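# Hang the counter wine glass upside down on the rack

## Task

Pick up the wine glass standing on the counter and hang it inverted on the rack so that its stem sits entirely within a curl that was empty, with the glass resting only on the wire once the robot is ignored. It fails if the glass is thrown, dropped further than about a thumb's length, or struck as hard as such a drop, or if any glass topples while no hand holds it. The glass already on the rack must stay hanging upright in its own curl, and the robot must not fall over or be left leaning.

## Robot and tools

Robot: a LinearBot, an omnidirectional base with a tall column. A carriage rides the column (lift_m) and carries two six-joint arms, left and right, each with a five-finger hand. Arm bases sit about 0.57 m + lift_m above the floor; the carriage hangs about 0.15 m lower. A hand point can reach about 0.78 m from its shoulder but only about 0.4 m below the arm base. Parked arm: joints 1-6 = 0, 0.05, 0.05, 1.45, 0, 0. Cameras: carriage_camera (fixed, forward, tilted about 20 degrees down), left_wrist_camera and right_wrist_camera (on the little-finger side, aimed at the hand point).

Frames: base frame in metres, origin on the floor below the base centre, x forward, y left, z up. The left_hand and right_hand readings are hand points in this frame (the true hand is usually a bit lower, especially at long reach or under load). base_odometry is relative to where the base began, counts wheel turns only (slip counts as travel), heading in rad, left positive, -3.142 to 3.142.

move: one action plus optional cameras and blocking. "base" is an object with exactly one key, a relative offset from the base's last reported position: translate_m (forward +, -2 to 2 m), strafe_m (left +, -2 to 2 m) or rotate_rad (counter-clockwise +, -6.3 to 6.3 rad). "joints" is one flat object covering both arms, keyed by joint name, every value an absolute target. lift_m: 0 to 1 m. Per arm (prefix left_ or right_): joint1_rad -2.617 to 3.054 (yaw about vertical, 0 ahead, + to the left); joint2_rad 0 to 3.141 (shoulder: 0 upper arm back and level, 1.57 up, 3.14 forward); joint3_rad 0 to 3.141 (elbow, 0 folded, 3.14 straight); joint4_rad -1.57 to 1.57 (wrist pitch, + lifts fingertips); joint5_rad -1.57 to 1.57 (wrist yaw, + swings fingertips right); joint6_rad -2.094 to 2.094 (roll about the finger direction, + clockwise seen from the forearm). With joints 5 and 6 at 0, a level palm faces down. Hand keys, unitless -1 to 1: hand_little, hand_ring, hand_middle, hand_index, hand_thumb_bend (+1 straight, -1 curled), hand_thumb_turn (+1 beside the palm, -1 across in front of it); hand_force_limit (a setting: -1 about 0 N up to +1 = 10 N, 15 N for thumb motors) and hand_speed (-0.96 to 1; full speed from +0.48). Both settings start at 0 and -0.8. "speeds" caps this action's top speed: translate_m/strafe_m 0.02-0.5 m/s, rotate_rad 0.05-1.57 rad/s, lift_m 0.02-0.27 m/s. "min_time_s" (0.1-8 s) is the shortest duration for each arm motion; 2 or more makes the hand path straighter and slower, but a too-short value forces a fast, overshooting swing. "cameras" is a list of camera names or ["all"]. "blocking" true (default) returns when everything is at rest; false returns within about 0.5 s while motion continues. A new move overrides only the targets it names. A move with no action just reports state and images.

wait: seconds 0 to 10, optional cameras; returns early once earlier moves settle. stop: brakes all running motions (not instant; braked parts may keep pressing). zoom_image: camera plus region [x0, y0, x1, y1] in pixels of that camera's newest 896x504 image, at most 504 by 504. show_instructions: shows the reference pages. finished_scene: ends the scene for good; the glass must stay hung without the robot.

Results: joint_positions (same scales as targets), joint_status and base_status per motion: done, moving, off_target (resting short, maybe still pushing), not_followed (withheld by the self-collision check, line "joint command not followed"), contact_stop or time_out (unrequested stops; later moves, waits and finished_scene in the same reply are skipped), limit_stop_at_motor_heat. on_its_own lists what the robot did unasked. <side>_hand_stopped_by gives six words for little, ring, middle, index, thumb_bend, thumb_turn: moving, target, force, stalled, fault. <side>_<motor>_load_n are fingertip loads in N (+ pushed open); a lost grip shows as loads near 0. motor_effort is percent of maximum with peak in brackets; a sudden gap between hand z and lift_m when lowering means the hand or glass has landed. Motor temperatures per arm; a MOTOR HOT line warns from 75 °C, and at 100 °C that arm goes limp for 30-60 s. Park arms to cool.

Gripping: a finger motor moves only when its target changes by at least 0.002, stops at the target or at the force limit, then locks. For a delicate glass, close at hand_speed -0.94 or slower. The thumb turned fully across (-1) plus curled fingers wrap objects about 0.035-0.065 m thick; thumb tip against index pad pinches lighter items. The wrist bracket on the little-finger side can hit things.

Cautions: the glass must never fall or be knocked more than a few centimetres, and no glass may tip free. Approach slowly: the base has contact stops but does not watch the arms; arms and hands have none and press until freed. Keep the two arms from pressing on each other (this can end the scene). With joint 2 under 0.8, swinging joint 1 outward 0.5 or more can strike the column. Tipping risk grows with a high carriage, stretched or loaded arms, pulling, and sudden stops; a rising hand z without commands means the robot leans. After a contact_stop, back off about 0.2 m the way you came. Lowering the lift onto something presses hard before it stops. Arms bow off straight lines; split long moves into steps.

Each tool is called after "Request:" as name(argument=value, ...), one argument or row to a line, values as JSON.

Reference images:

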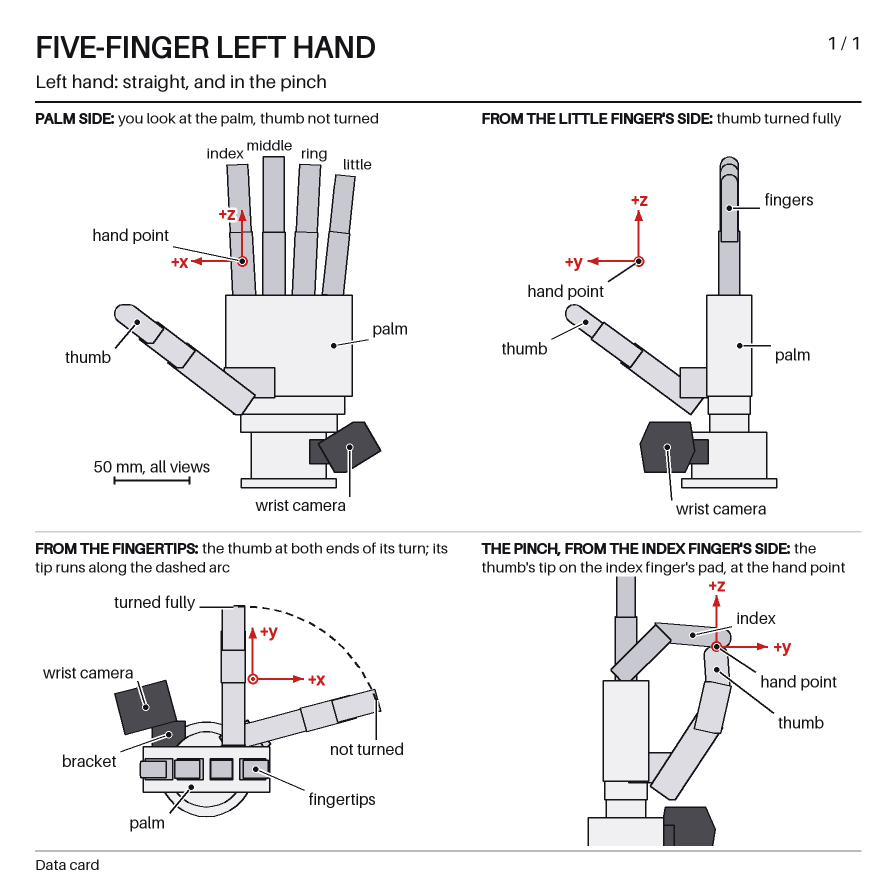

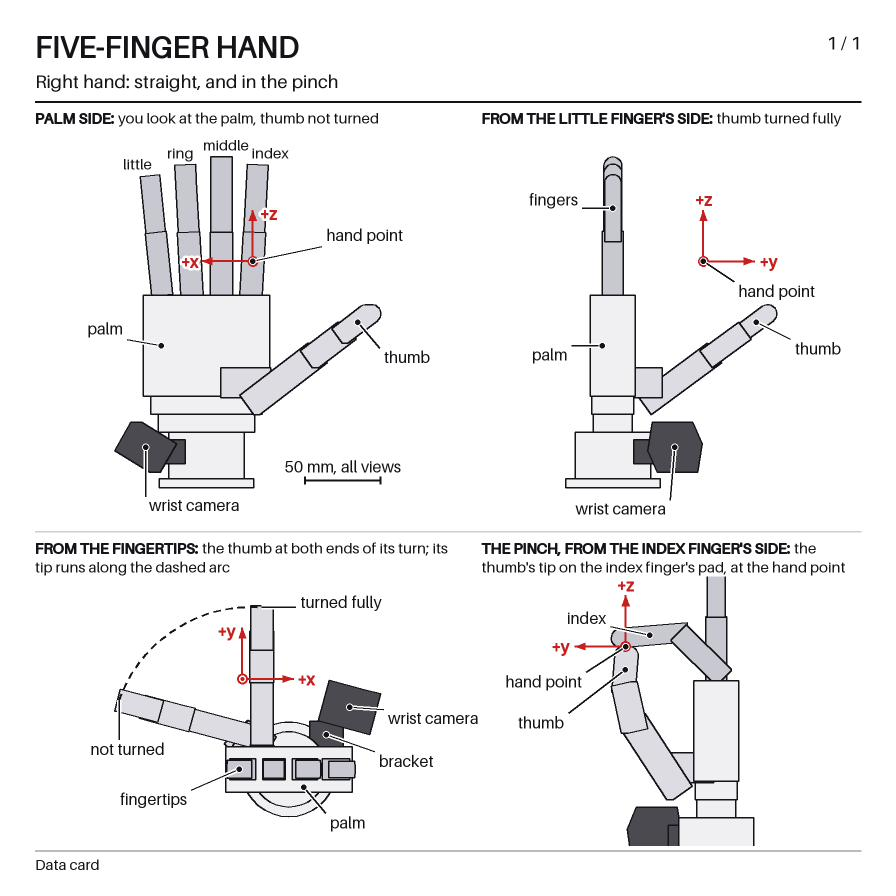

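## Session

Request:
move(
)

Scene clock: 0.00 s.
Joint torques (N m): no reading
Motor temperatures (°C): left_arm=[27 39 43 45 28 26] | right_arm=[26 33 39 38 27 29]
base_odometry: x=+0.000 y=+0.000 heading=+0.000
base_status: not commanded
joint_positions: lift_m=+0.300 left_joint1_rad=+0.006 left_joint2_rad=+0.044 left_joint3_rad=+0.060 left_joint4_rad=+1.429 left_joint5_rad=+0.032 left_joint6_rad=+0.017 right_joint1_rad=+0.009 right_joint2_rad=+0.063 right_joint3_rad=+0.037 right_joint4_rad=+1.399 right_joint5_rad=+0.023 right_joint6_rad=+0.004 left_hand_little=+1.000 left_hand_ring=+1.000 left_hand_middle=+1.000 left_hand_index=+1.000 left_hand_thumb_turn=+1.000 left_hand_thumb_bend=+1.000 left_hand_force_limit=+0.000 left_hand_speed=-0.800 right_hand_little=+1.000 right_hand_ring=+1.000 right_hand_middle=+1.000 right_hand_index=+1.000 right_hand_thumb_turn=+1.000 right_hand_thumb_bend=+1.000 right_hand_force_limit=+0.000 right_hand_speed=-0.800
joint_status: not commanded
left_hand_stopped_by: target,target,target,target,target,target
right_hand_stopped_by: target,target,target,target,target,target
left_little_load_n: 0.0
left_ring_load_n: 0.0
left_middle_load_n: 0.0
left_index_load_n: 0.0
left_thumb_bend_load_n: 0.0
left_thumb_turn_load_n: 0.0
right_little_load_n: 0.0
right_ring_load_n: 0.0
right_middle_load_n: 0.0
right_index_load_n: 0.0
right_thumb_bend_load_n: 0.0
right_thumb_turn_load_n: 0.0
motor_effort: lift_m=+22 drive_wheels=+2
left_hand: x=+0.3186 y=+0.2779 z=+1.2956 quat_wxyz=(+0.713, -0.033, +0.056, -0.698) (m; base frame)
right_hand: x=+0.3389 y=-0.2857 z=+1.2847 quat_wxyz=(+0.708, -0.062, +0.078, -0.700) (m; base frame)
pictures: carriage_camera, left_wrist_camera, right_wrist_camera

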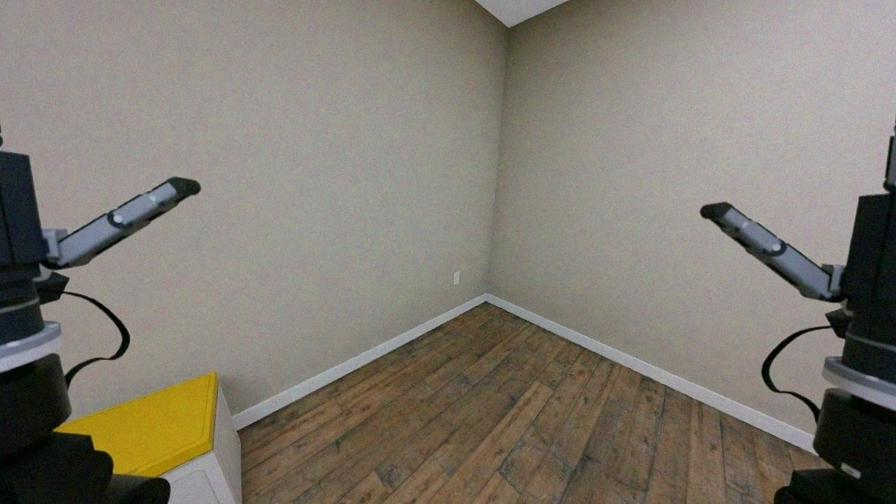

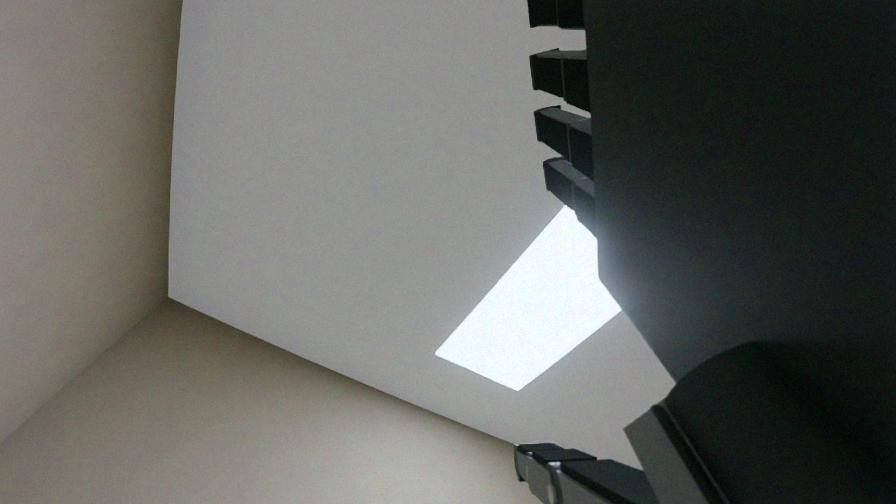

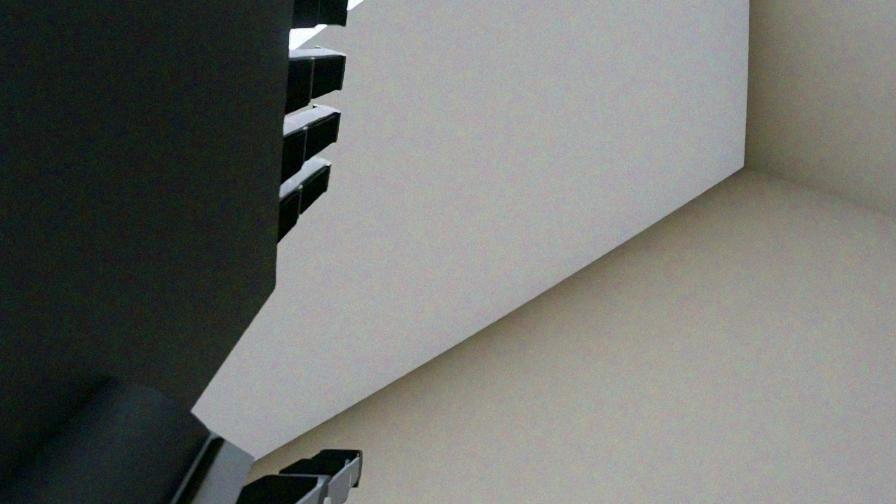

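Request:
move(
  base={"rotate_rad": 1.0},
  cameras=["carriage_camera"],
)

Request:
move(
  base={"rotate_rad": 1.5},
  cameras=["carriage_camera"],
)

Request:
move(
  base={"rotate_rad": 1.5},
  cameras=["carriage_camera"],
)

Scene clock: 2.70 s.
Joint torques (N m): left_arm=[-0.57 3.3 5.75 0.09 -0.14 -0.08] | right_arm=[-0.16 3.15 6.08 0.28 -0.11 0.03]
move: done
base_odometry: x=+0.000 y=+0.000 heading=+1.000
base_status: done
joint_positions: lift_m=+0.300 left_joint1_rad=+0.006 left_joint2_rad=+0.044 left_joint3_rad=+0.060 left_joint4_rad=+1.429 left_joint5_rad=+0.032 left_joint6_rad=+0.017 right_joint1_rad=+0.009 right_joint2_rad=+0.063 right_joint3_rad=+0.037 right_joint4_rad=+1.399 right_joint5_rad=+0.023 right_joint6_rad=+0.004 left_hand_little=+1.000 left_hand_ring=+1.000 left_hand_middle=+1.000 left_hand_index=+1.000 left_hand_thumb_turn=+1.000 left_hand_thumb_bend=+1.000 left_hand_force_limit=+0.000 left_hand_speed=-0.800 right_hand_little=+1.000 right_hand_ring=+1.000 right_hand_middle=+1.000 right_hand_index=+1.000 right_hand_thumb_turn=+1.000 right_hand_thumb_bend=+1.000 right_hand_force_limit=+0.000 right_hand_speed=-0.800
joint_status: not commanded
left_hand_stopped_by: target,target,target,target,target,target
right_hand_stopped_by: target,target,target,target,target,target
left_little_load_n: 0.0
left_ring_load_n: 0.0
left_middle_load_n: 0.0
left_index_load_n: 0.0
left_thumb_bend_load_n: 0.0
left_thumb_turn_load_n: 0.0
right_little_load_n: 0.0
right_ring_load_n: 0.0
right_middle_load_n: 0.0
right_index_load_n: 0.0
right_thumb_bend_load_n: 0.5
right_thumb_turn_load_n: 0.0
motor_effort: lift_m=+22(23) drive_wheels=+3(12)
left_hand: x=+0.3186 y=+0.2779 z=+1.2956 quat_wxyz=(+0.713, -0.033, +0.056, -0.698)
right_hand: x=+0.3388 y=-0.2857 z=+1.2847 quat_wxyz=(+0.708, -0.062, +0.078, -0.700)

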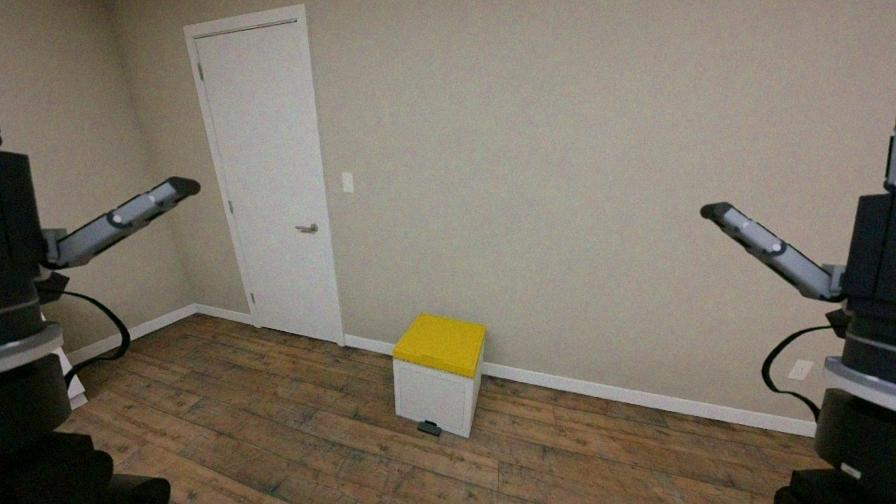

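Scene clock: 5.73 s.
Joint torques (N m): left_arm=[-0.55 3.41 5.57 0.1 -0.14 -0.1] | right_arm=[-0.14 3.15 5.67 0.26 -0.11 0.04]
move: done
base_odometry: x=+0.000 y=+0.000 heading=+2.499
base_status: done
joint_positions: lift_m=+0.300 left_joint1_rad=+0.006 left_joint2_rad=+0.044 left_joint3_rad=+0.060 left_joint4_rad=+1.429 left_joint5_rad=+0.032 left_joint6_rad=+0.017 right_joint1_rad=+0.009 right_joint2_rad=+0.063 right_joint3_rad=+0.037 right_joint4_rad=+1.400 right_joint5_rad=+0.023 right_joint6_rad=+0.004 left_hand_little=+1.000 left_hand_ring=+1.000 left_hand_middle=+1.000 left_hand_index=+1.000 left_hand_thumb_turn=+1.000 left_hand_thumb_bend=+1.000 left_hand_force_limit=+0.000 left_hand_speed=-0.800 right_hand_little=+1.000 right_hand_ring=+1.000 right_hand_middle=+1.000 right_hand_index=+1.000 right_hand_thumb_turn=+1.000 right_hand_thumb_bend=+1.000 right_hand_force_limit=+0.000 right_hand_speed=-0.800
joint_status: not commanded
left_hand_stopped_by: target,target,target,target,target,target
right_hand_stopped_by: target,target,target,target,target,target
left_little_load_n: 0.0
left_ring_load_n: -0.5
left_middle_load_n: 0.0
left_index_load_n: 0.0
left_thumb_bend_load_n: 0.0
left_thumb_turn_load_n: 0.0
right_little_load_n: 0.0
right_ring_load_n: 0.0
right_middle_load_n: 0.0
right_index_load_n: 0.0
right_thumb_bend_load_n: 0.0
right_thumb_turn_load_n: 0.0
motor_effort: lift_m=+22(23) drive_wheels=+5(11)
left_hand: x=+0.3187 y=+0.2779 z=+1.2956 quat_wxyz=(+0.713, -0.033, +0.056, -0.698)
right_hand: x=+0.3387 y=-0.2857 z=+1.2848 quat_wxyz=(+0.708, -0.062, +0.078, -0.700)

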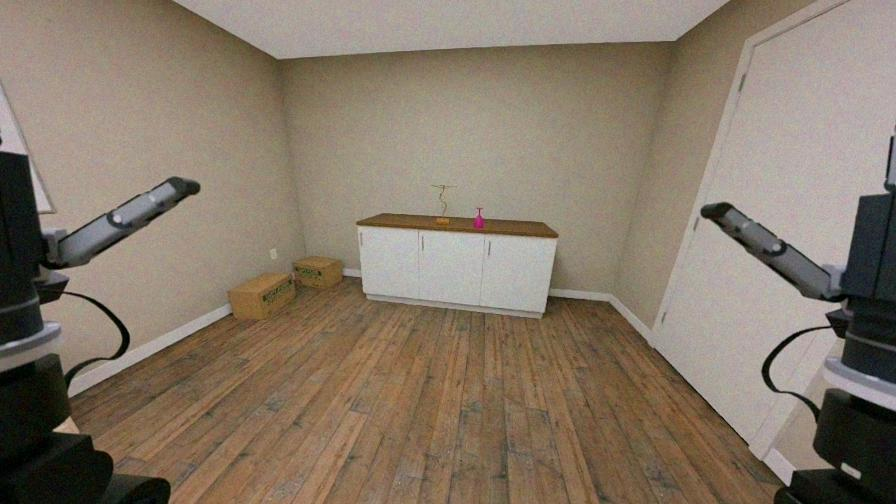

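Scene clock: 8.80 s.
Joint torques (N m): left_arm=[-0.47 3.23 5.86 0.12 -0.14 -0.09] | right_arm=[-0.17 3.28 5.74 0.31 -0.11 0.04]
move: done
base_odometry: x=+0.000 y=+0.000 heading=-2.284
base_status: done
joint_positions: lift_m=+0.300 left_joint1_rad=+0.006 left_joint2_rad=+0.044 left_joint3_rad=+0.060 left_joint4_rad=+1.428 left_joint5_rad=+0.032 left_joint6_rad=+0.017 right_joint1_rad=+0.009 right_joint2_rad=+0.063 right_joint3_rad=+0.037 right_joint4_rad=+1.400 right_joint5_rad=+0.023 right_joint6_rad=+0.004 left_hand_little=+1.000 left_hand_ring=+1.000 left_hand_middle=+1.000 left_hand_index=+1.000 left_hand_thumb_turn=+1.000 left_hand_thumb_bend=+1.000 left_hand_force_limit=+0.000 left_hand_speed=-0.800 right_hand_little=+1.000 right_hand_ring=+1.000 right_hand_middle=+1.000 right_hand_index=+1.000 right_hand_thumb_turn=+1.000 right_hand_thumb_bend=+1.000 right_hand_force_limit=+0.000 right_hand_speed=-0.800
joint_status: not commanded
left_hand_stopped_by: target,target,target,target,target,target
right_hand_stopped_by: target,target,target,target,target,target
left_little_load_n: 0.0
left_ring_load_n: 0.0
left_middle_load_n: 0.0
left_index_load_n: 0.0
left_thumb_bend_load_n: 0.0
left_thumb_turn_load_n: 0.0
right_little_load_n: 0.0
right_ring_load_n: 0.0
right_middle_load_n: 0.0
right_index_load_n: 0.0
right_thumb_bend_load_n: 0.0
right_thumb_turn_load_n: 0.0
motor_effort: lift_m=+22(23) drive_wheels=+3(11)
left_hand: x=+0.3189 y=+0.2779 z=+1.2955 quat_wxyz=(+0.713, -0.033, +0.056, -0.698)
right_hand: x=+0.3387 y=-0.2857 z=+1.2848 quat_wxyz=(+0.708, -0.062, +0.078, -0.700)

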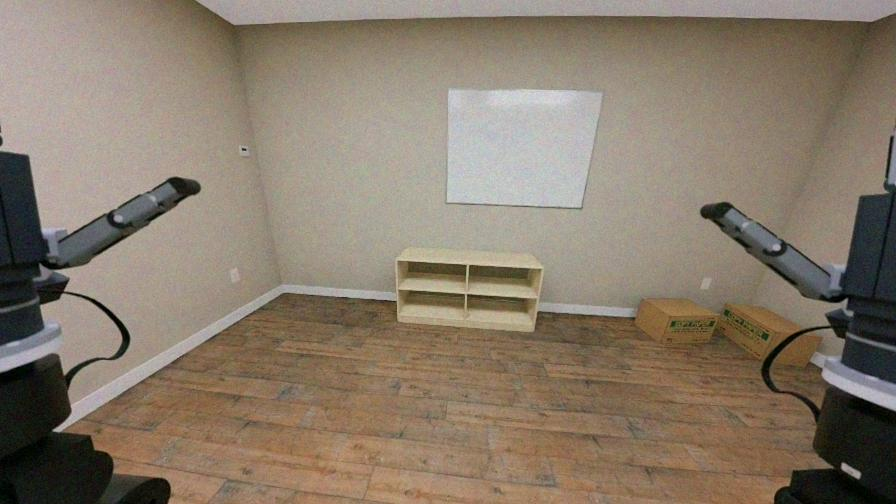

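Request:
move(
  base={"rotate_rad": -1.684},
  cameras=["carriage_camera"],
)

Request:
zoom_image(
  camera="carriage_camera",
  region=[350, 150, 550, 300],
)

Scene clock: 13.53 s.
Joint torques (N m): left_arm=[-0.51 3.29 5.79 0.12 -0.15 -0.1] | right_arm=[-0.16 3.06 5.85 0.29 -0.1 0.04]
move: done
base_odometry: x=+0.000 y=+0.000 heading=+2.315
base_status: done
joint_positions: lift_m=+0.300 left_joint1_rad=+0.006 left_joint2_rad=+0.044 left_joint3_rad=+0.060 left_joint4_rad=+1.427 left_joint5_rad=+0.032 left_joint6_rad=+0.017 right_joint1_rad=+0.009 right_joint2_rad=+0.063 right_joint3_rad=+0.037 right_joint4_rad=+1.399 right_joint5_rad=+0.023 right_joint6_rad=+0.004 left_hand_little=+1.000 left_hand_ring=+1.000 left_hand_middle=+1.000 left_hand_index=+1.000 left_hand_thumb_turn=+1.000 left_hand_thumb_bend=+1.000 left_hand_force_limit=+0.000 left_hand_speed=-0.800 right_hand_little=+1.000 right_hand_ring=+1.000 right_hand_middle=+1.000 right_hand_index=+1.000 right_hand_thumb_turn=+1.000 right_hand_thumb_bend=+1.000 right_hand_force_limit=+0.000 right_hand_speed=-0.800
joint_status: not commanded
left_hand_stopped_by: target,target,target,target,target,target
right_hand_stopped_by: target,target,target,target,target,target
left_little_load_n: 0.0
left_ring_load_n: 0.0
left_middle_load_n: 0.0
left_index_load_n: 0.0
left_thumb_bend_load_n: 0.0
left_thumb_turn_load_n: 0.0
right_little_load_n: 0.0
right_ring_load_n: 0.0
right_middle_load_n: 0.0
right_index_load_n: 0.0
right_thumb_bend_load_n: 0.0
right_thumb_turn_load_n: 0.0
motor_effort: lift_m=+22(23) drive_wheels=+3(16)
left_hand: x=+0.3191 y=+0.2779 z=+1.2954 quat_wxyz=(+0.713, -0.034, +0.056, -0.698)
right_hand: x=+0.3390 y=-0.2857 z=+1.2847 quat_wxyz=(+0.708, -0.062, +0.078, -0.700)

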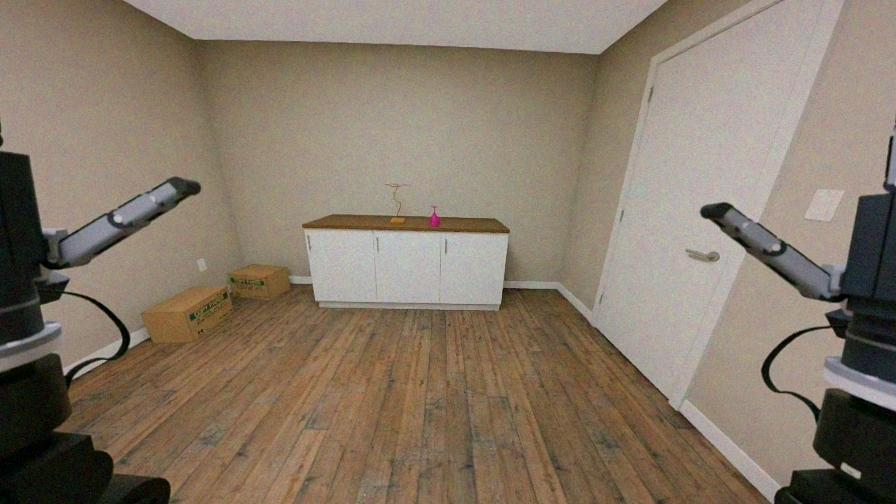

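Scaled by 2.520 from the camera's image (finer frame: 1280x720).

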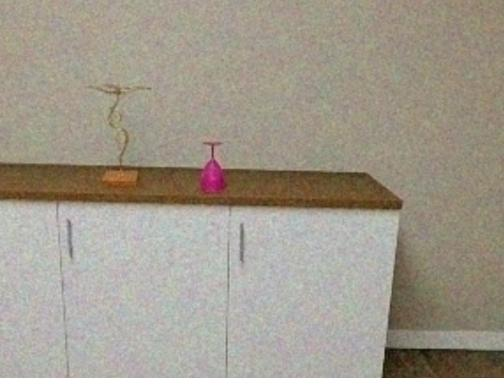

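Request:
move(
  base={"translate_m": 1.1},
  joints={"lift_m": 0.4},
  cameras=["carriage_camera"],
)

Request:
zoom_image(
  camera="carriage_camera",
  region=[250, 120, 550, 340],
)

Scene clock: 18.23 s.
Joint torques (N m): left_arm=[-0.5 3.43 5.75 0.04 -0.14 -0.09] | right_arm=[-0.16 3.21 5.9 0.23 -0.11 0.04]
move: done
base_odometry: x=-0.744 y=+0.810 heading=+2.314
base_status: done
joint_positions: lift_m=+0.400 left_joint1_rad=+0.006 left_joint2_rad=+0.044 left_joint3_rad=+0.060 left_joint4_rad=+1.427 left_joint5_rad=+0.032 left_joint6_rad=+0.017 right_joint1_rad=+0.009 right_joint2_rad=+0.063 right_joint3_rad=+0.037 right_joint4_rad=+1.402 right_joint5_rad=+0.023 right_joint6_rad=+0.004 left_hand_little=+1.000 left_hand_ring=+1.000 left_hand_middle=+1.000 left_hand_index=+1.000 left_hand_thumb_turn=+1.000 left_hand_thumb_bend=+1.000 left_hand_force_limit=+0.000 left_hand_speed=-0.800 right_hand_little=+1.000 right_hand_ring=+1.000 right_hand_middle=+1.000 right_hand_index=+1.000 right_hand_thumb_turn=+1.000 right_hand_thumb_bend=+1.000 right_hand_force_limit=+0.000 right_hand_speed=-0.800
joint_status: all done
left_hand_stopped_by: target,target,target,target,target,target
right_hand_stopped_by: target,target,target,target,target,target
left_little_load_n: 0.0
left_ring_load_n: 0.0
left_middle_load_n: 0.0
left_index_load_n: 0.0
left_thumb_bend_load_n: 0.0
left_thumb_turn_load_n: 0.0
right_little_load_n: 0.0
right_ring_load_n: 0.0
right_middle_load_n: 0.0
right_index_load_n: 0.0
right_thumb_bend_load_n: 0.0
right_thumb_turn_load_n: 0.0
motor_effort: lift_m=+23(27) drive_wheels=-2(16)
left_hand: x=+0.3192 y=+0.2779 z=+1.3954 quat_wxyz=(+0.713, -0.034, +0.057, -0.698)
right_hand: x=+0.3381 y=-0.2857 z=+1.3850 quat_wxyz=(+0.708, -0.061, +0.077, -0.700)

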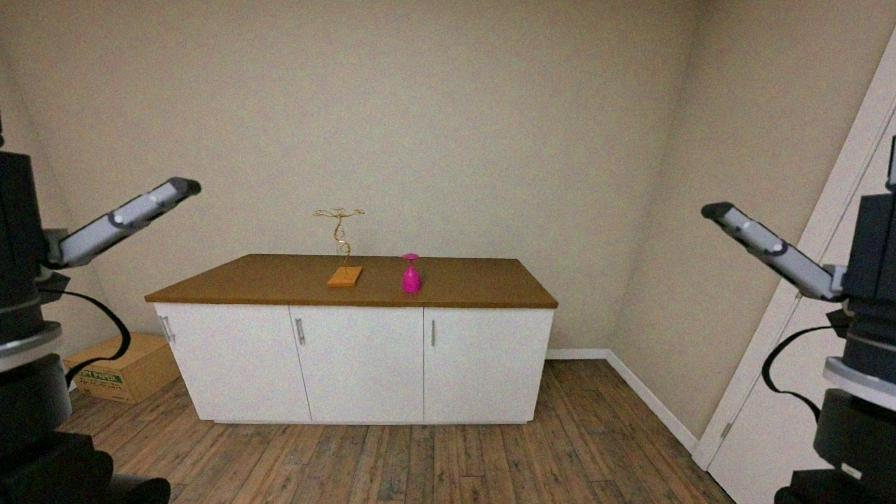

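Scaled by 1.680 from the camera's image (finer frame: 1280x720).

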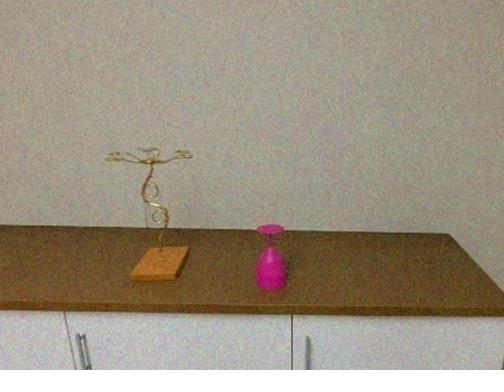

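Request:
move(
  base={"strafe_m": 0.4},
  joints={"lift_m": 0.5},
  cameras=[],
)

Request:
move(
  base={"translate_m": 0.35},
  cameras=["carriage_camera"],
)

Request:
zoom_image(
  camera="carriage_camera",
  region=[280, 150, 530, 400],
)

Scene clock: 21.53 s.
Joint torques (N m): left_arm=[-0.55 3.36 5.67 0.12 -0.15 -0.1] | right_arm=[-0.14 3.15 5.85 0.22 -0.11 0.04]
move: done
base_odometry: x=-1.039 y=+0.539 heading=+2.314
base_status: done
joint_positions: lift_m=+0.500 left_joint1_rad=+0.005 left_joint2_rad=+0.044 left_joint3_rad=+0.060 left_joint4_rad=+1.427 left_joint5_rad=+0.032 left_joint6_rad=+0.017 right_joint1_rad=+0.009 right_joint2_rad=+0.063 right_joint3_rad=+0.037 right_joint4_rad=+1.402 right_joint5_rad=+0.024 right_joint6_rad=+0.004 left_hand_little=+1.000 left_hand_ring=+1.000 left_hand_middle=+1.000 left_hand_index=+1.000 left_hand_thumb_turn=+1.000 left_hand_thumb_bend=+1.000 left_hand_force_limit=+0.000 left_hand_speed=-0.800 right_hand_little=+1.000 right_hand_ring=+1.000 right_hand_middle=+1.000 right_hand_index=+1.000 right_hand_thumb_turn=+1.000 right_hand_thumb_bend=+1.000 right_hand_force_limit=+0.000 right_hand_speed=-0.800
joint_status: all done
left_hand_stopped_by: target,target,target,target,target,target
right_hand_stopped_by: target,target,target,target,target,target
left_little_load_n: 0.0
left_ring_load_n: 0.0
left_middle_load_n: 0.0
left_index_load_n: 0.0
left_thumb_bend_load_n: 0.0
left_thumb_turn_load_n: 0.0
right_little_load_n: 0.0
right_ring_load_n: 0.0
right_middle_load_n: 0.0
right_index_load_n: 0.0
right_thumb_bend_load_n: 0.0
right_thumb_turn_load_n: 0.0
motor_effort: lift_m=+23(27) drive_wheels=-3(10)
left_hand: x=+0.3191 y=+0.2779 z=+1.4954 quat_wxyz=(+0.713, -0.034, +0.056, -0.698)
right_hand: x=+0.3381 y=-0.2858 z=+1.4850 quat_wxyz=(+0.707, -0.061, +0.077, -0.700)

Scene clock: 24.20 s.
Joint torques (N m): left_arm=[-0.44 3.29 5.82 0.12 -0.15 -0.11] | right_arm=[-0.14 3.23 5.94 0.23 -0.11 0.04]
move: done
base_odometry: x=-1.276 y=+0.797 heading=+2.315
base_status: done
joint_positions: lift_m=+0.500 left_joint1_rad=+0.005 left_joint2_rad=+0.044 left_joint3_rad=+0.060 left_joint4_rad=+1.424 left_joint5_rad=+0.032 left_joint6_rad=+0.017 right_joint1_rad=+0.009 right_joint2_rad=+0.063 right_joint3_rad=+0.037 right_joint4_rad=+1.402 right_joint5_rad=+0.024 right_joint6_rad=+0.004 left_hand_little=+1.000 left_hand_ring=+1.000 left_hand_middle=+1.000 left_hand_index=+1.000 left_hand_thumb_turn=+1.000 left_hand_thumb_bend=+1.000 left_hand_force_limit=+0.000 left_hand_speed=-0.800 right_hand_little=+1.000 right_hand_ring=+1.000 right_hand_middle=+1.000 right_hand_index=+1.000 right_hand_thumb_turn=+1.000 right_hand_thumb_bend=+1.000 right_hand_force_limit=+0.000 right_hand_speed=-0.800
joint_status: not commanded
left_hand_stopped_by: target,target,target,target,target,target
right_hand_stopped_by: target,target,target,target,target,target
left_little_load_n: 0.0
left_ring_load_n: 0.0
left_middle_load_n: 0.0
left_index_load_n: 0.0
left_thumb_bend_load_n: 0.0
left_thumb_turn_load_n: 0.0
right_little_load_n: 0.0
right_ring_load_n: 0.0
right_middle_load_n: 0.0
right_index_load_n: 0.0
right_thumb_bend_load_n: 0.0
right_thumb_turn_load_n: 0.0
motor_effort: lift_m=+22(23) drive_wheels=-5(10)
left_hand: x=+0.3199 y=+0.2779 z=+1.4951 quat_wxyz=(+0.713, -0.035, +0.058, -0.698)
right_hand: x=+0.3382 y=-0.2858 z=+1.4850 quat_wxyz=(+0.707, -0.061, +0.077, -0.700)

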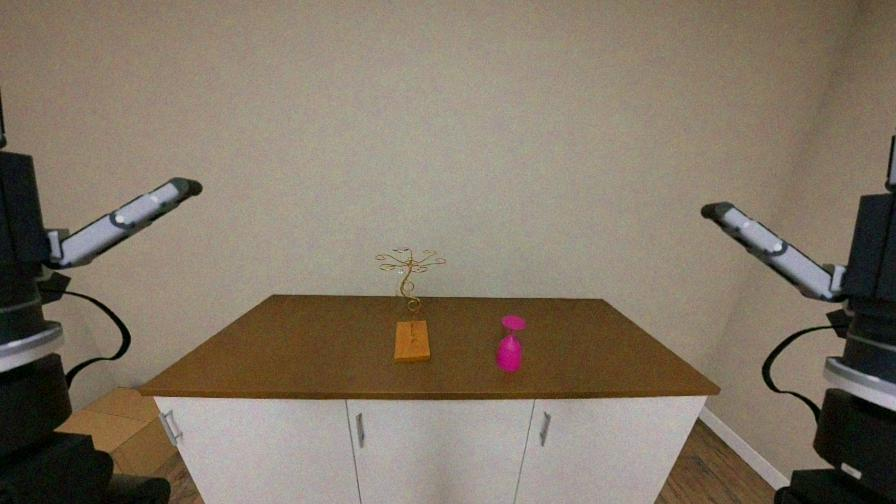

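Scaled by 2.016 from the camera's image (finer frame: 1280x720).

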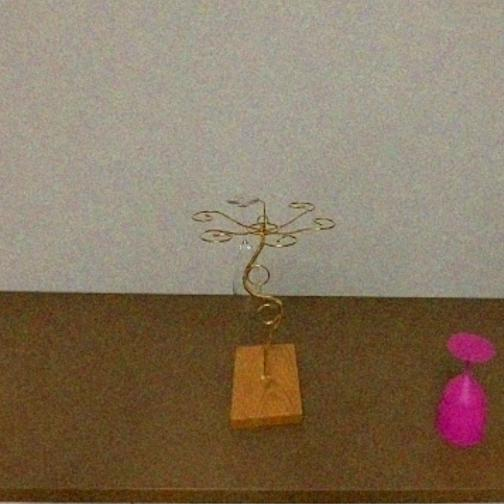

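Request:
move(
  joints={"right_joint1_rad": 0, "right_joint2_rad": 1.2, "right_joint3_rad": 1.4, "right_joint4_rad": 0, "right_joint5_rad": 0, "right_joint6_rad": 0},
  min_time_s=3,
  cameras=["all"],
)

Scene clock: 29.57 s.
Joint torques (N m): left_arm=[-0.5 3.4 5.81 0.13 -0.14 -0.1] | right_arm=[-0.58 -4.07 9.89 2.08 -0.18 -0.01]
move: done
base_odometry: x=-1.276 y=+0.797 heading=+2.315
base_status: not commanded
joint_positions: lift_m=+0.500 left_joint1_rad=+0.005 left_joint2_rad=+0.044 left_joint3_rad=+0.060 left_joint4_rad=+1.426 left_joint5_rad=+0.032 left_joint6_rad=+0.017 right_joint1_rad=+0.006 right_joint2_rad=+1.196 right_joint3_rad=+1.364 right_joint4_rad=+0.004 right_joint5_rad=+0.009 right_joint6_rad=+0.004 left_hand_little=+1.000 left_hand_ring=+1.000 left_hand_middle=+1.000 left_hand_index=+1.000 left_hand_thumb_turn=+1.000 left_hand_thumb_bend=+1.000 left_hand_force_limit=+0.000 left_hand_speed=-0.800 right_hand_little=+1.000 right_hand_ring=+1.000 right_hand_middle=+1.000 right_hand_index=+1.000 right_hand_thumb_turn=+1.000 right_hand_thumb_bend=+1.000 right_hand_force_limit=+0.000 right_hand_speed=-0.800
joint_status: all done
left_hand_stopped_by: target,target,target,target,target,target
right_hand_stopped_by: target,target,target,target,target,target
left_little_load_n: 0.0
left_ring_load_n: 0.0
left_middle_load_n: 0.0
left_index_load_n: 0.0
left_thumb_bend_load_n: 0.0
left_thumb_turn_load_n: 0.0
right_little_load_n: 0.0
right_ring_load_n: 0.0
right_middle_load_n: 0.0
right_index_load_n: 0.0
right_thumb_bend_load_n: 0.0
right_thumb_turn_load_n: -0.5
motor_effort: lift_m=+22(23) drive_wheels=-3(6)
left_hand: x=+0.3194 y=+0.2779 z=+1.4953 quat_wxyz=(+0.713, -0.034, +0.057, -0.698)
right_hand: x=+0.6539 y=-0.2815 z=+1.4951 quat_wxyz=(+0.542, -0.453, +0.457, -0.540)
pictures: carriage_camera, left_wrist_camera, right_wrist_camera

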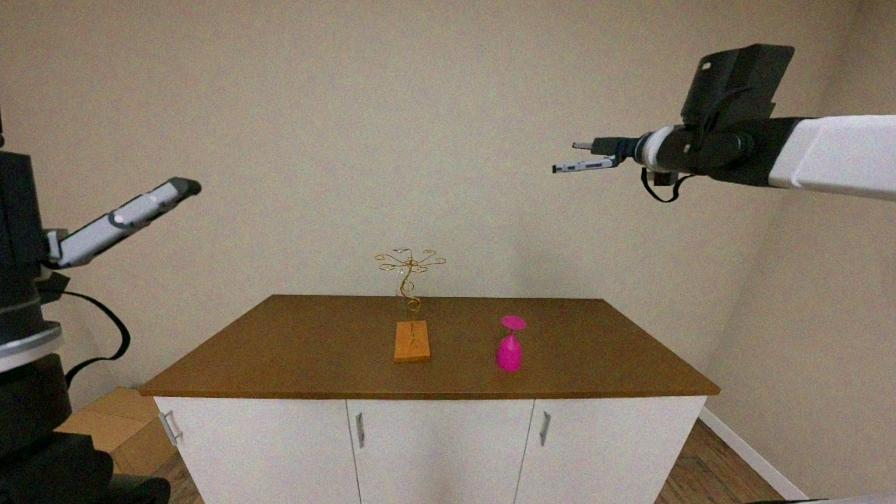

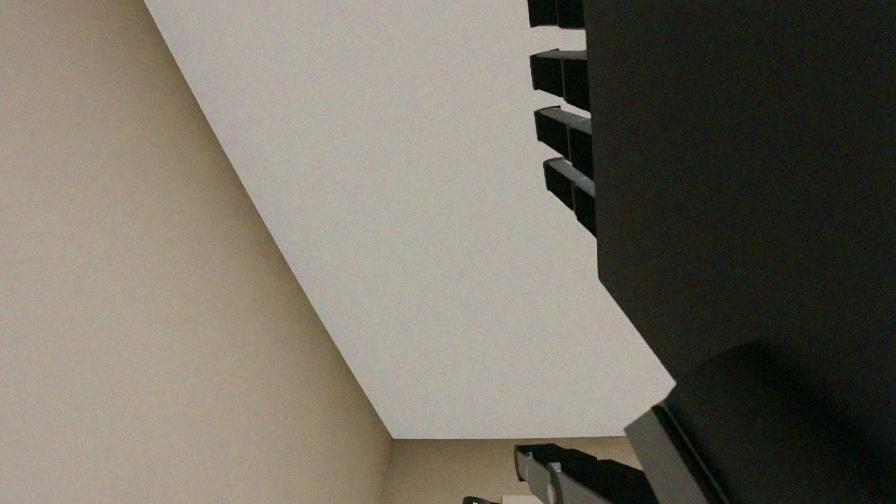

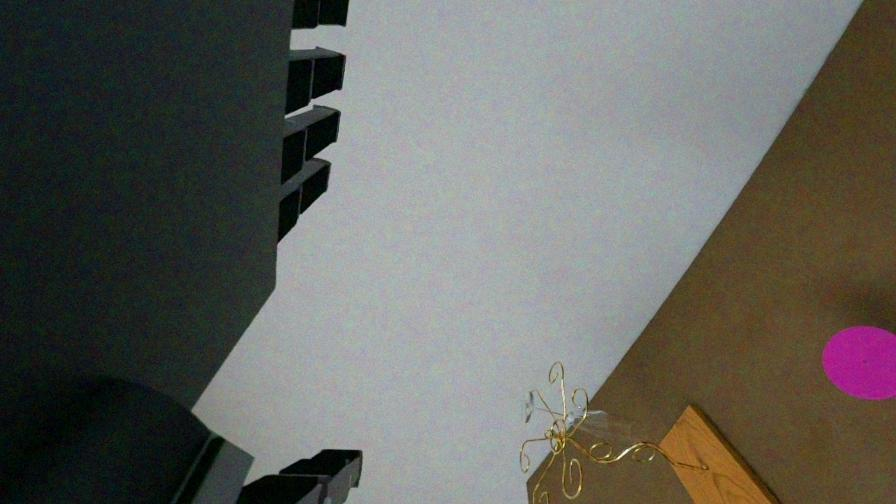

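Request:
move(
  joints={"right_joint4_rad": -0.7},
  min_time_s=1.5,
  cameras=["right_wrist_camera"],
)

Request:
move(
  joints={"right_joint3_rad": 1.9},
  min_time_s=1.5,
  cameras=["right_wrist_camera"],
)

Request:
move(
  joints={"right_joint2_rad": 1.6},
  min_time_s=1.5,
  cameras=["right_wrist_camera", "carriage_camera"],
)

Scene clock: 32.20 s.
Joint torques (N m): left_arm=[-0.46 3.34 5.75 0.15 -0.14 -0.09] | right_arm=[-0.58 -3.96 9.99 1.95 -0.17 -0.01]
move: done
base_odometry: x=-1.276 y=+0.797 heading=+2.315
base_status: not commanded
joint_positions: lift_m=+0.500 left_joint1_rad=+0.005 left_joint2_rad=+0.044 left_joint3_rad=+0.060 left_joint4_rad=+1.426 left_joint5_rad=+0.032 left_joint6_rad=+0.017 right_joint1_rad=+0.006 right_joint2_rad=+1.196 right_joint3_rad=+1.364 right_joint4_rad=-0.695 right_joint5_rad=+0.008 right_joint6_rad=+0.004 left_hand_little=+1.000 left_hand_ring=+1.000 left_hand_middle=+1.000 left_hand_index=+1.000 left_hand_thumb_turn=+1.000 left_hand_thumb_bend=+1.000 left_hand_force_limit=+0.000 left_hand_speed=-0.800 right_hand_little=+1.000 right_hand_ring=+1.000 right_hand_middle=+1.000 right_hand_index=+1.000 right_hand_thumb_turn=+1.000 right_hand_thumb_bend=+1.000 right_hand_force_limit=+0.000 right_hand_speed=-0.800
joint_status: all done
left_hand_stopped_by: target,target,target,target,target,target
right_hand_stopped_by: target,target,target,target,target,target
left_little_load_n: 0.0
left_ring_load_n: 0.0
left_middle_load_n: 0.0
left_index_load_n: 0.0
left_thumb_bend_load_n: 0.0
left_thumb_turn_load_n: 0.0
right_little_load_n: 0.0
right_ring_load_n: 0.0
right_middle_load_n: 0.0
right_index_load_n: 0.0
right_thumb_bend_load_n: 0.0
right_thumb_turn_load_n: 0.0
motor_effort: lift_m=+23(23) drive_wheels=-4(5)
left_hand: x=+0.3194 y=+0.2779 z=+1.4953 quat_wxyz=(+0.713, -0.034, +0.057, -0.698)
right_hand: x=+0.5809 y=-0.2818 z=+1.3213 quat_wxyz=(+0.352, -0.612, +0.614, -0.353)

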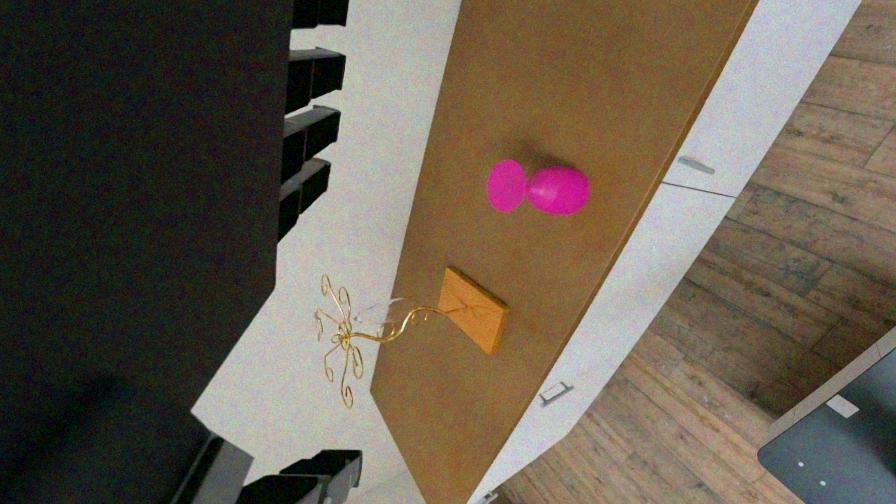

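Scene clock: 34.00 s.
Joint torques (N m): left_arm=[-0.46 3.49 5.7 0.17 -0.14 -0.1] | right_arm=[-0.59 -2.71 7.64 2.21 -0.17 -0.01]
move: done
base_odometry: x=-1.276 y=+0.797 heading=+2.315
base_status: not commanded
joint_positions: lift_m=+0.500 left_joint1_rad=+0.005 left_joint2_rad=+0.044 left_joint3_rad=+0.060 left_joint4_rad=+1.426 left_joint5_rad=+0.032 left_joint6_rad=+0.017 right_joint1_rad=+0.006 right_joint2_rad=+1.199 right_joint3_rad=+1.873 right_joint4_rad=-0.705 right_joint5_rad=+0.008 right_joint6_rad=+0.004 left_hand_little=+1.000 left_hand_ring=+1.000 left_hand_middle=+1.000 left_hand_index=+1.000 left_hand_thumb_turn=+1.000 left_hand_thumb_bend=+1.000 left_hand_force_limit=+0.000 left_hand_speed=-0.800 right_hand_little=+1.000 right_hand_ring=+1.000 right_hand_middle=+1.000 right_hand_index=+1.000 right_hand_thumb_turn=+1.000 right_hand_thumb_bend=+1.000 right_hand_force_limit=+0.000 right_hand_speed=-0.800
joint_status: all done
left_hand_stopped_by: target,target,target,target,target,target
right_hand_stopped_by: target,target,target,target,target,target
left_little_load_n: 0.5
left_ring_load_n: 0.0
left_middle_load_n: 0.5
left_index_load_n: 0.0
left_thumb_bend_load_n: 0.0
left_thumb_turn_load_n: 0.5
right_little_load_n: 0.0
right_ring_load_n: 0.0
right_middle_load_n: 0.0
right_index_load_n: 0.0
right_thumb_bend_load_n: 0.0
right_thumb_turn_load_n: 0.0
motor_effort: lift_m=+22(23) drive_wheels=-3(5)
left_hand: x=+0.3194 y=+0.2779 z=+1.4953 quat_wxyz=(+0.713, -0.034, +0.057, -0.698)
right_hand: x=+0.5686 y=-0.2819 z=+1.5404 quat_wxyz=(+0.493, -0.506, +0.509, -0.492)

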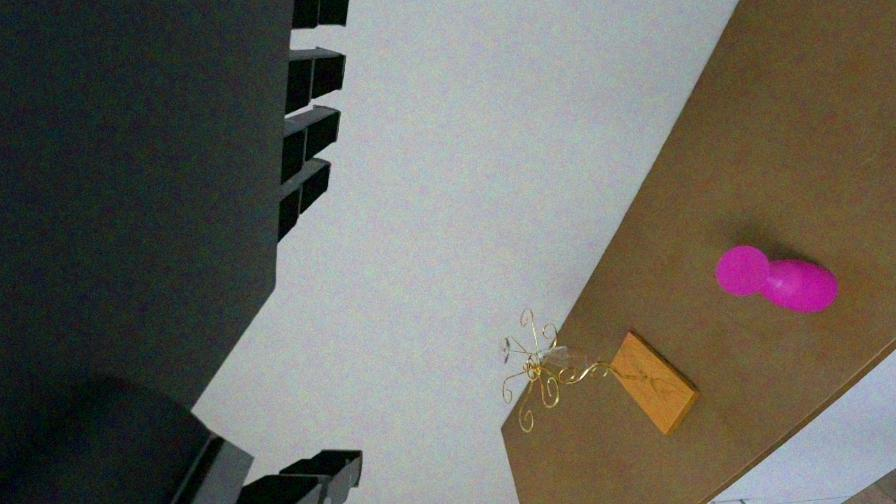

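Scene clock: 35.80 s.
Joint torques (N m): left_arm=[-0.42 3.33 5.83 0.13 -0.15 -0.09] | right_arm=[-0.58 -7.66 8.94 2.13 -0.16 -0.01]
move: done
base_odometry: x=-1.276 y=+0.797 heading=+2.315
base_status: not commanded
joint_positions: lift_m=+0.500 left_joint1_rad=+0.005 left_joint2_rad=+0.044 left_joint3_rad=+0.060 left_joint4_rad=+1.426 left_joint5_rad=+0.032 left_joint6_rad=+0.017 right_joint1_rad=+0.006 right_joint2_rad=+1.598 right_joint3_rad=+1.873 right_joint4_rad=-0.705 right_joint5_rad=+0.007 right_joint6_rad=+0.004 left_hand_little=+1.000 left_hand_ring=+1.000 left_hand_middle=+1.000 left_hand_index=+1.000 left_hand_thumb_turn=+1.000 left_hand_thumb_bend=+1.000 left_hand_force_limit=+0.000 left_hand_speed=-0.800 right_hand_little=+1.000 right_hand_ring=+1.000 right_hand_middle=+1.000 right_hand_index=+1.000 right_hand_thumb_turn=+1.000 right_hand_thumb_bend=+1.000 right_hand_force_limit=+0.000 right_hand_speed=-0.800
joint_status: all done
left_hand_stopped_by: target,target,target,target,target,target
right_hand_stopped_by: target,target,target,target,target,target
left_little_load_n: 0.0
left_ring_load_n: 0.0
left_middle_load_n: 0.0
left_index_load_n: 0.0
left_thumb_bend_load_n: 0.0
left_thumb_turn_load_n: 0.0
right_little_load_n: 0.0
right_ring_load_n: 0.0
right_middle_load_n: 0.0
right_index_load_n: 0.0
right_thumb_bend_load_n: 0.0
right_thumb_turn_load_n: -0.5
motor_effort: lift_m=+22(23) drive_wheels=-3(5)
left_hand: x=+0.3194 y=+0.2779 z=+1.4953 quat_wxyz=(+0.713, -0.034, +0.057, -0.698)
right_hand: x=+0.6899 y=-0.2811 z=+1.3847 quat_wxyz=(+0.382, -0.594, +0.596, -0.382)
pictures: carriage_camera, right_wrist_camera

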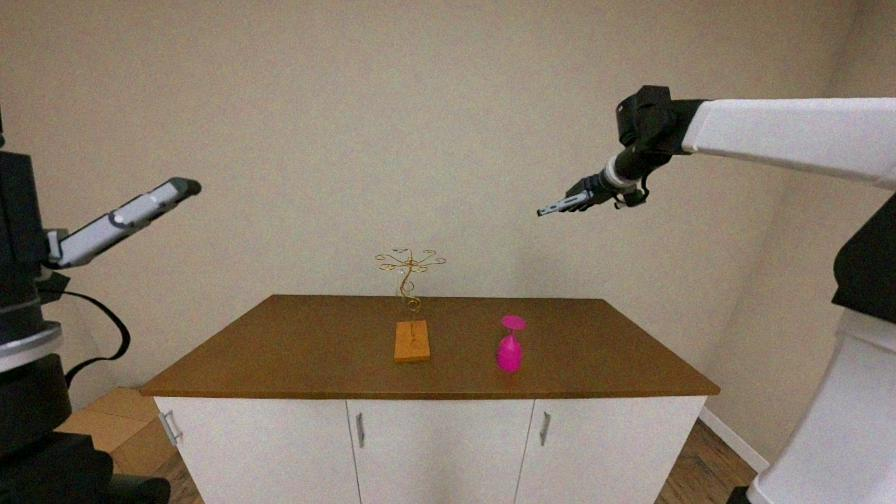

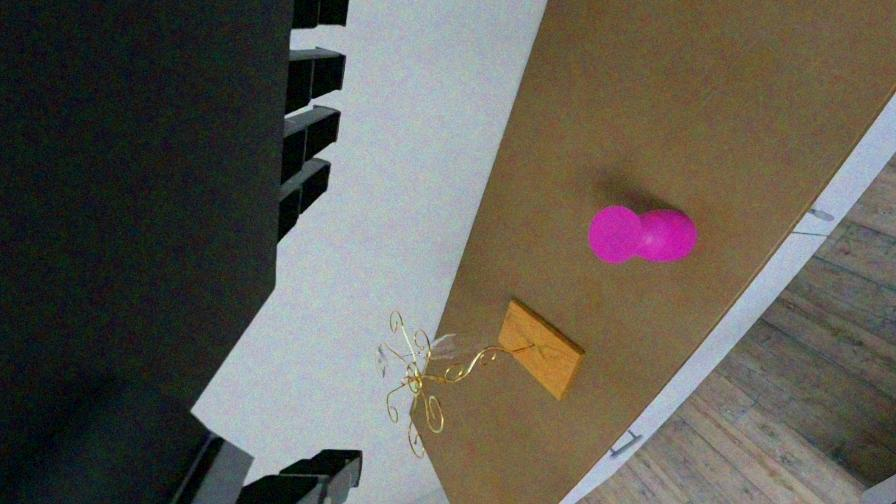

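Request:
move(
  joints={"lift_m": 0.85},
  cameras=["carriage_camera", "right_wrist_camera"],
)

Request:
zoom_image(
  camera="carriage_camera",
  region=[340, 300, 560, 440],
)

Request:
zoom_image(
  camera="right_wrist_camera",
  region=[340, 200, 740, 504],
)

Scene clock: 44.13 s.
Joint torques (N m): left_arm=[-0.5 3.29 5.83 0.14 -0.14 -0.09] | right_arm=[-0.58 -8.28 8.77 2.11 -0.18 -0.01]
Motor temperatures (°C): left_arm=[27 39 45 43 27 26] | right_arm=[26 34 44 41 27 28]
move: done
base_odometry: x=-1.276 y=+0.797 heading=+2.315
base_status: not commanded
joint_positions: lift_m=+0.850 left_joint1_rad=+0.005 left_joint2_rad=+0.044 left_joint3_rad=+0.060 left_joint4_rad=+1.426 left_joint5_rad=+0.032 left_joint6_rad=+0.017 right_joint1_rad=+0.006 right_joint2_rad=+1.603 right_joint3_rad=+1.875 right_joint4_rad=-0.703 right_joint5_rad=+0.007 right_joint6_rad=+0.004 left_hand_little=+1.000 left_hand_ring=+1.000 left_hand_middle=+1.000 left_hand_index=+1.000 left_hand_thumb_turn=+1.000 left_hand_thumb_bend=+1.000 left_hand_force_limit=+0.000 left_hand_speed=-0.800 right_hand_little=+1.000 right_hand_ring=+1.000 right_hand_middle=+1.000 right_hand_index=+1.000 right_hand_thumb_turn=+1.000 right_hand_thumb_bend=+1.000 right_hand_force_limit=+0.000 right_hand_speed=-0.800
joint_status: all done
left_hand_stopped_by: target,target,target,target,target,target
right_hand_stopped_by: target,target,target,target,target,target
left_little_load_n: 0.0
left_ring_load_n: 0.0
left_middle_load_n: 0.0
left_index_load_n: 0.0
left_thumb_bend_load_n: 0.0
left_thumb_turn_load_n: 0.0
right_little_load_n: 0.0
right_ring_load_n: 0.0
right_middle_load_n: 0.0
right_index_load_n: 0.0
right_thumb_bend_load_n: 0.0
right_thumb_turn_load_n: 0.0
motor_effort: lift_m=+22(27) drive_wheels=-3(5)
left_hand: x=+0.3194 y=+0.2779 z=+1.8453 quat_wxyz=(+0.713, -0.034, +0.057, -0.698)
right_hand: x=+0.6915 y=-0.2811 z=+1.7332 quat_wxyz=(+0.381, -0.594, +0.596, -0.382)

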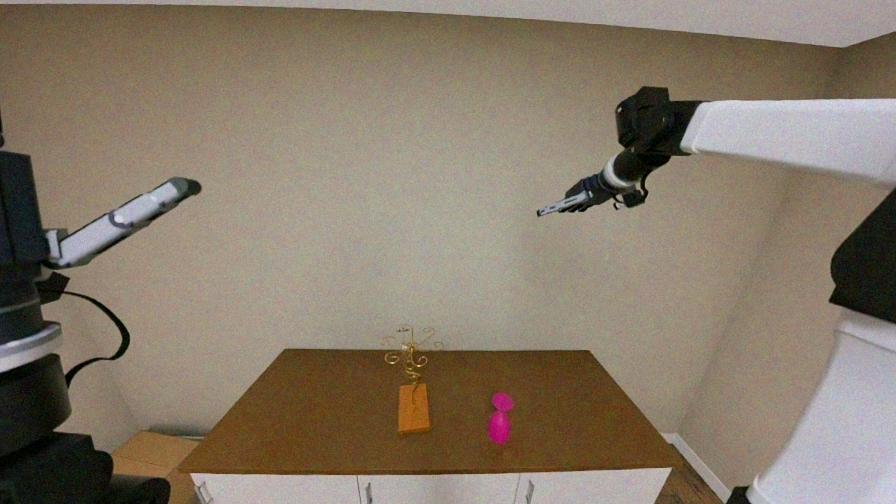

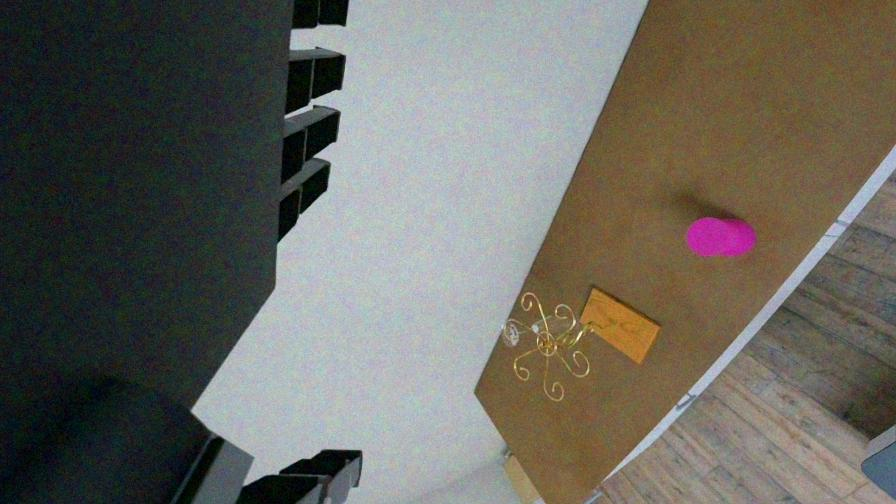

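Scaled by 2.291 from the camera's image (finer frame: 1280x720).

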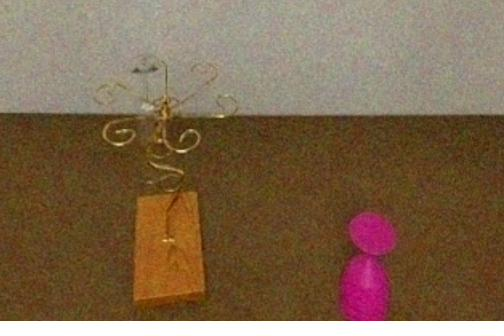

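Scaled by 1.260 from the camera's image (finer frame: 1280x720).

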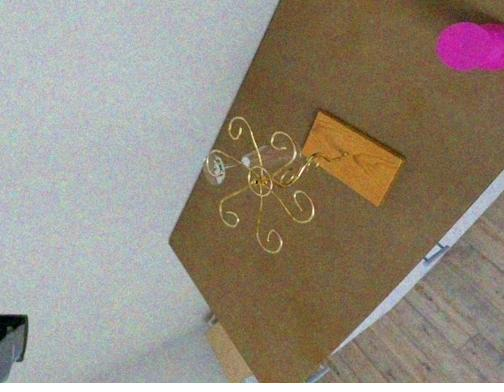

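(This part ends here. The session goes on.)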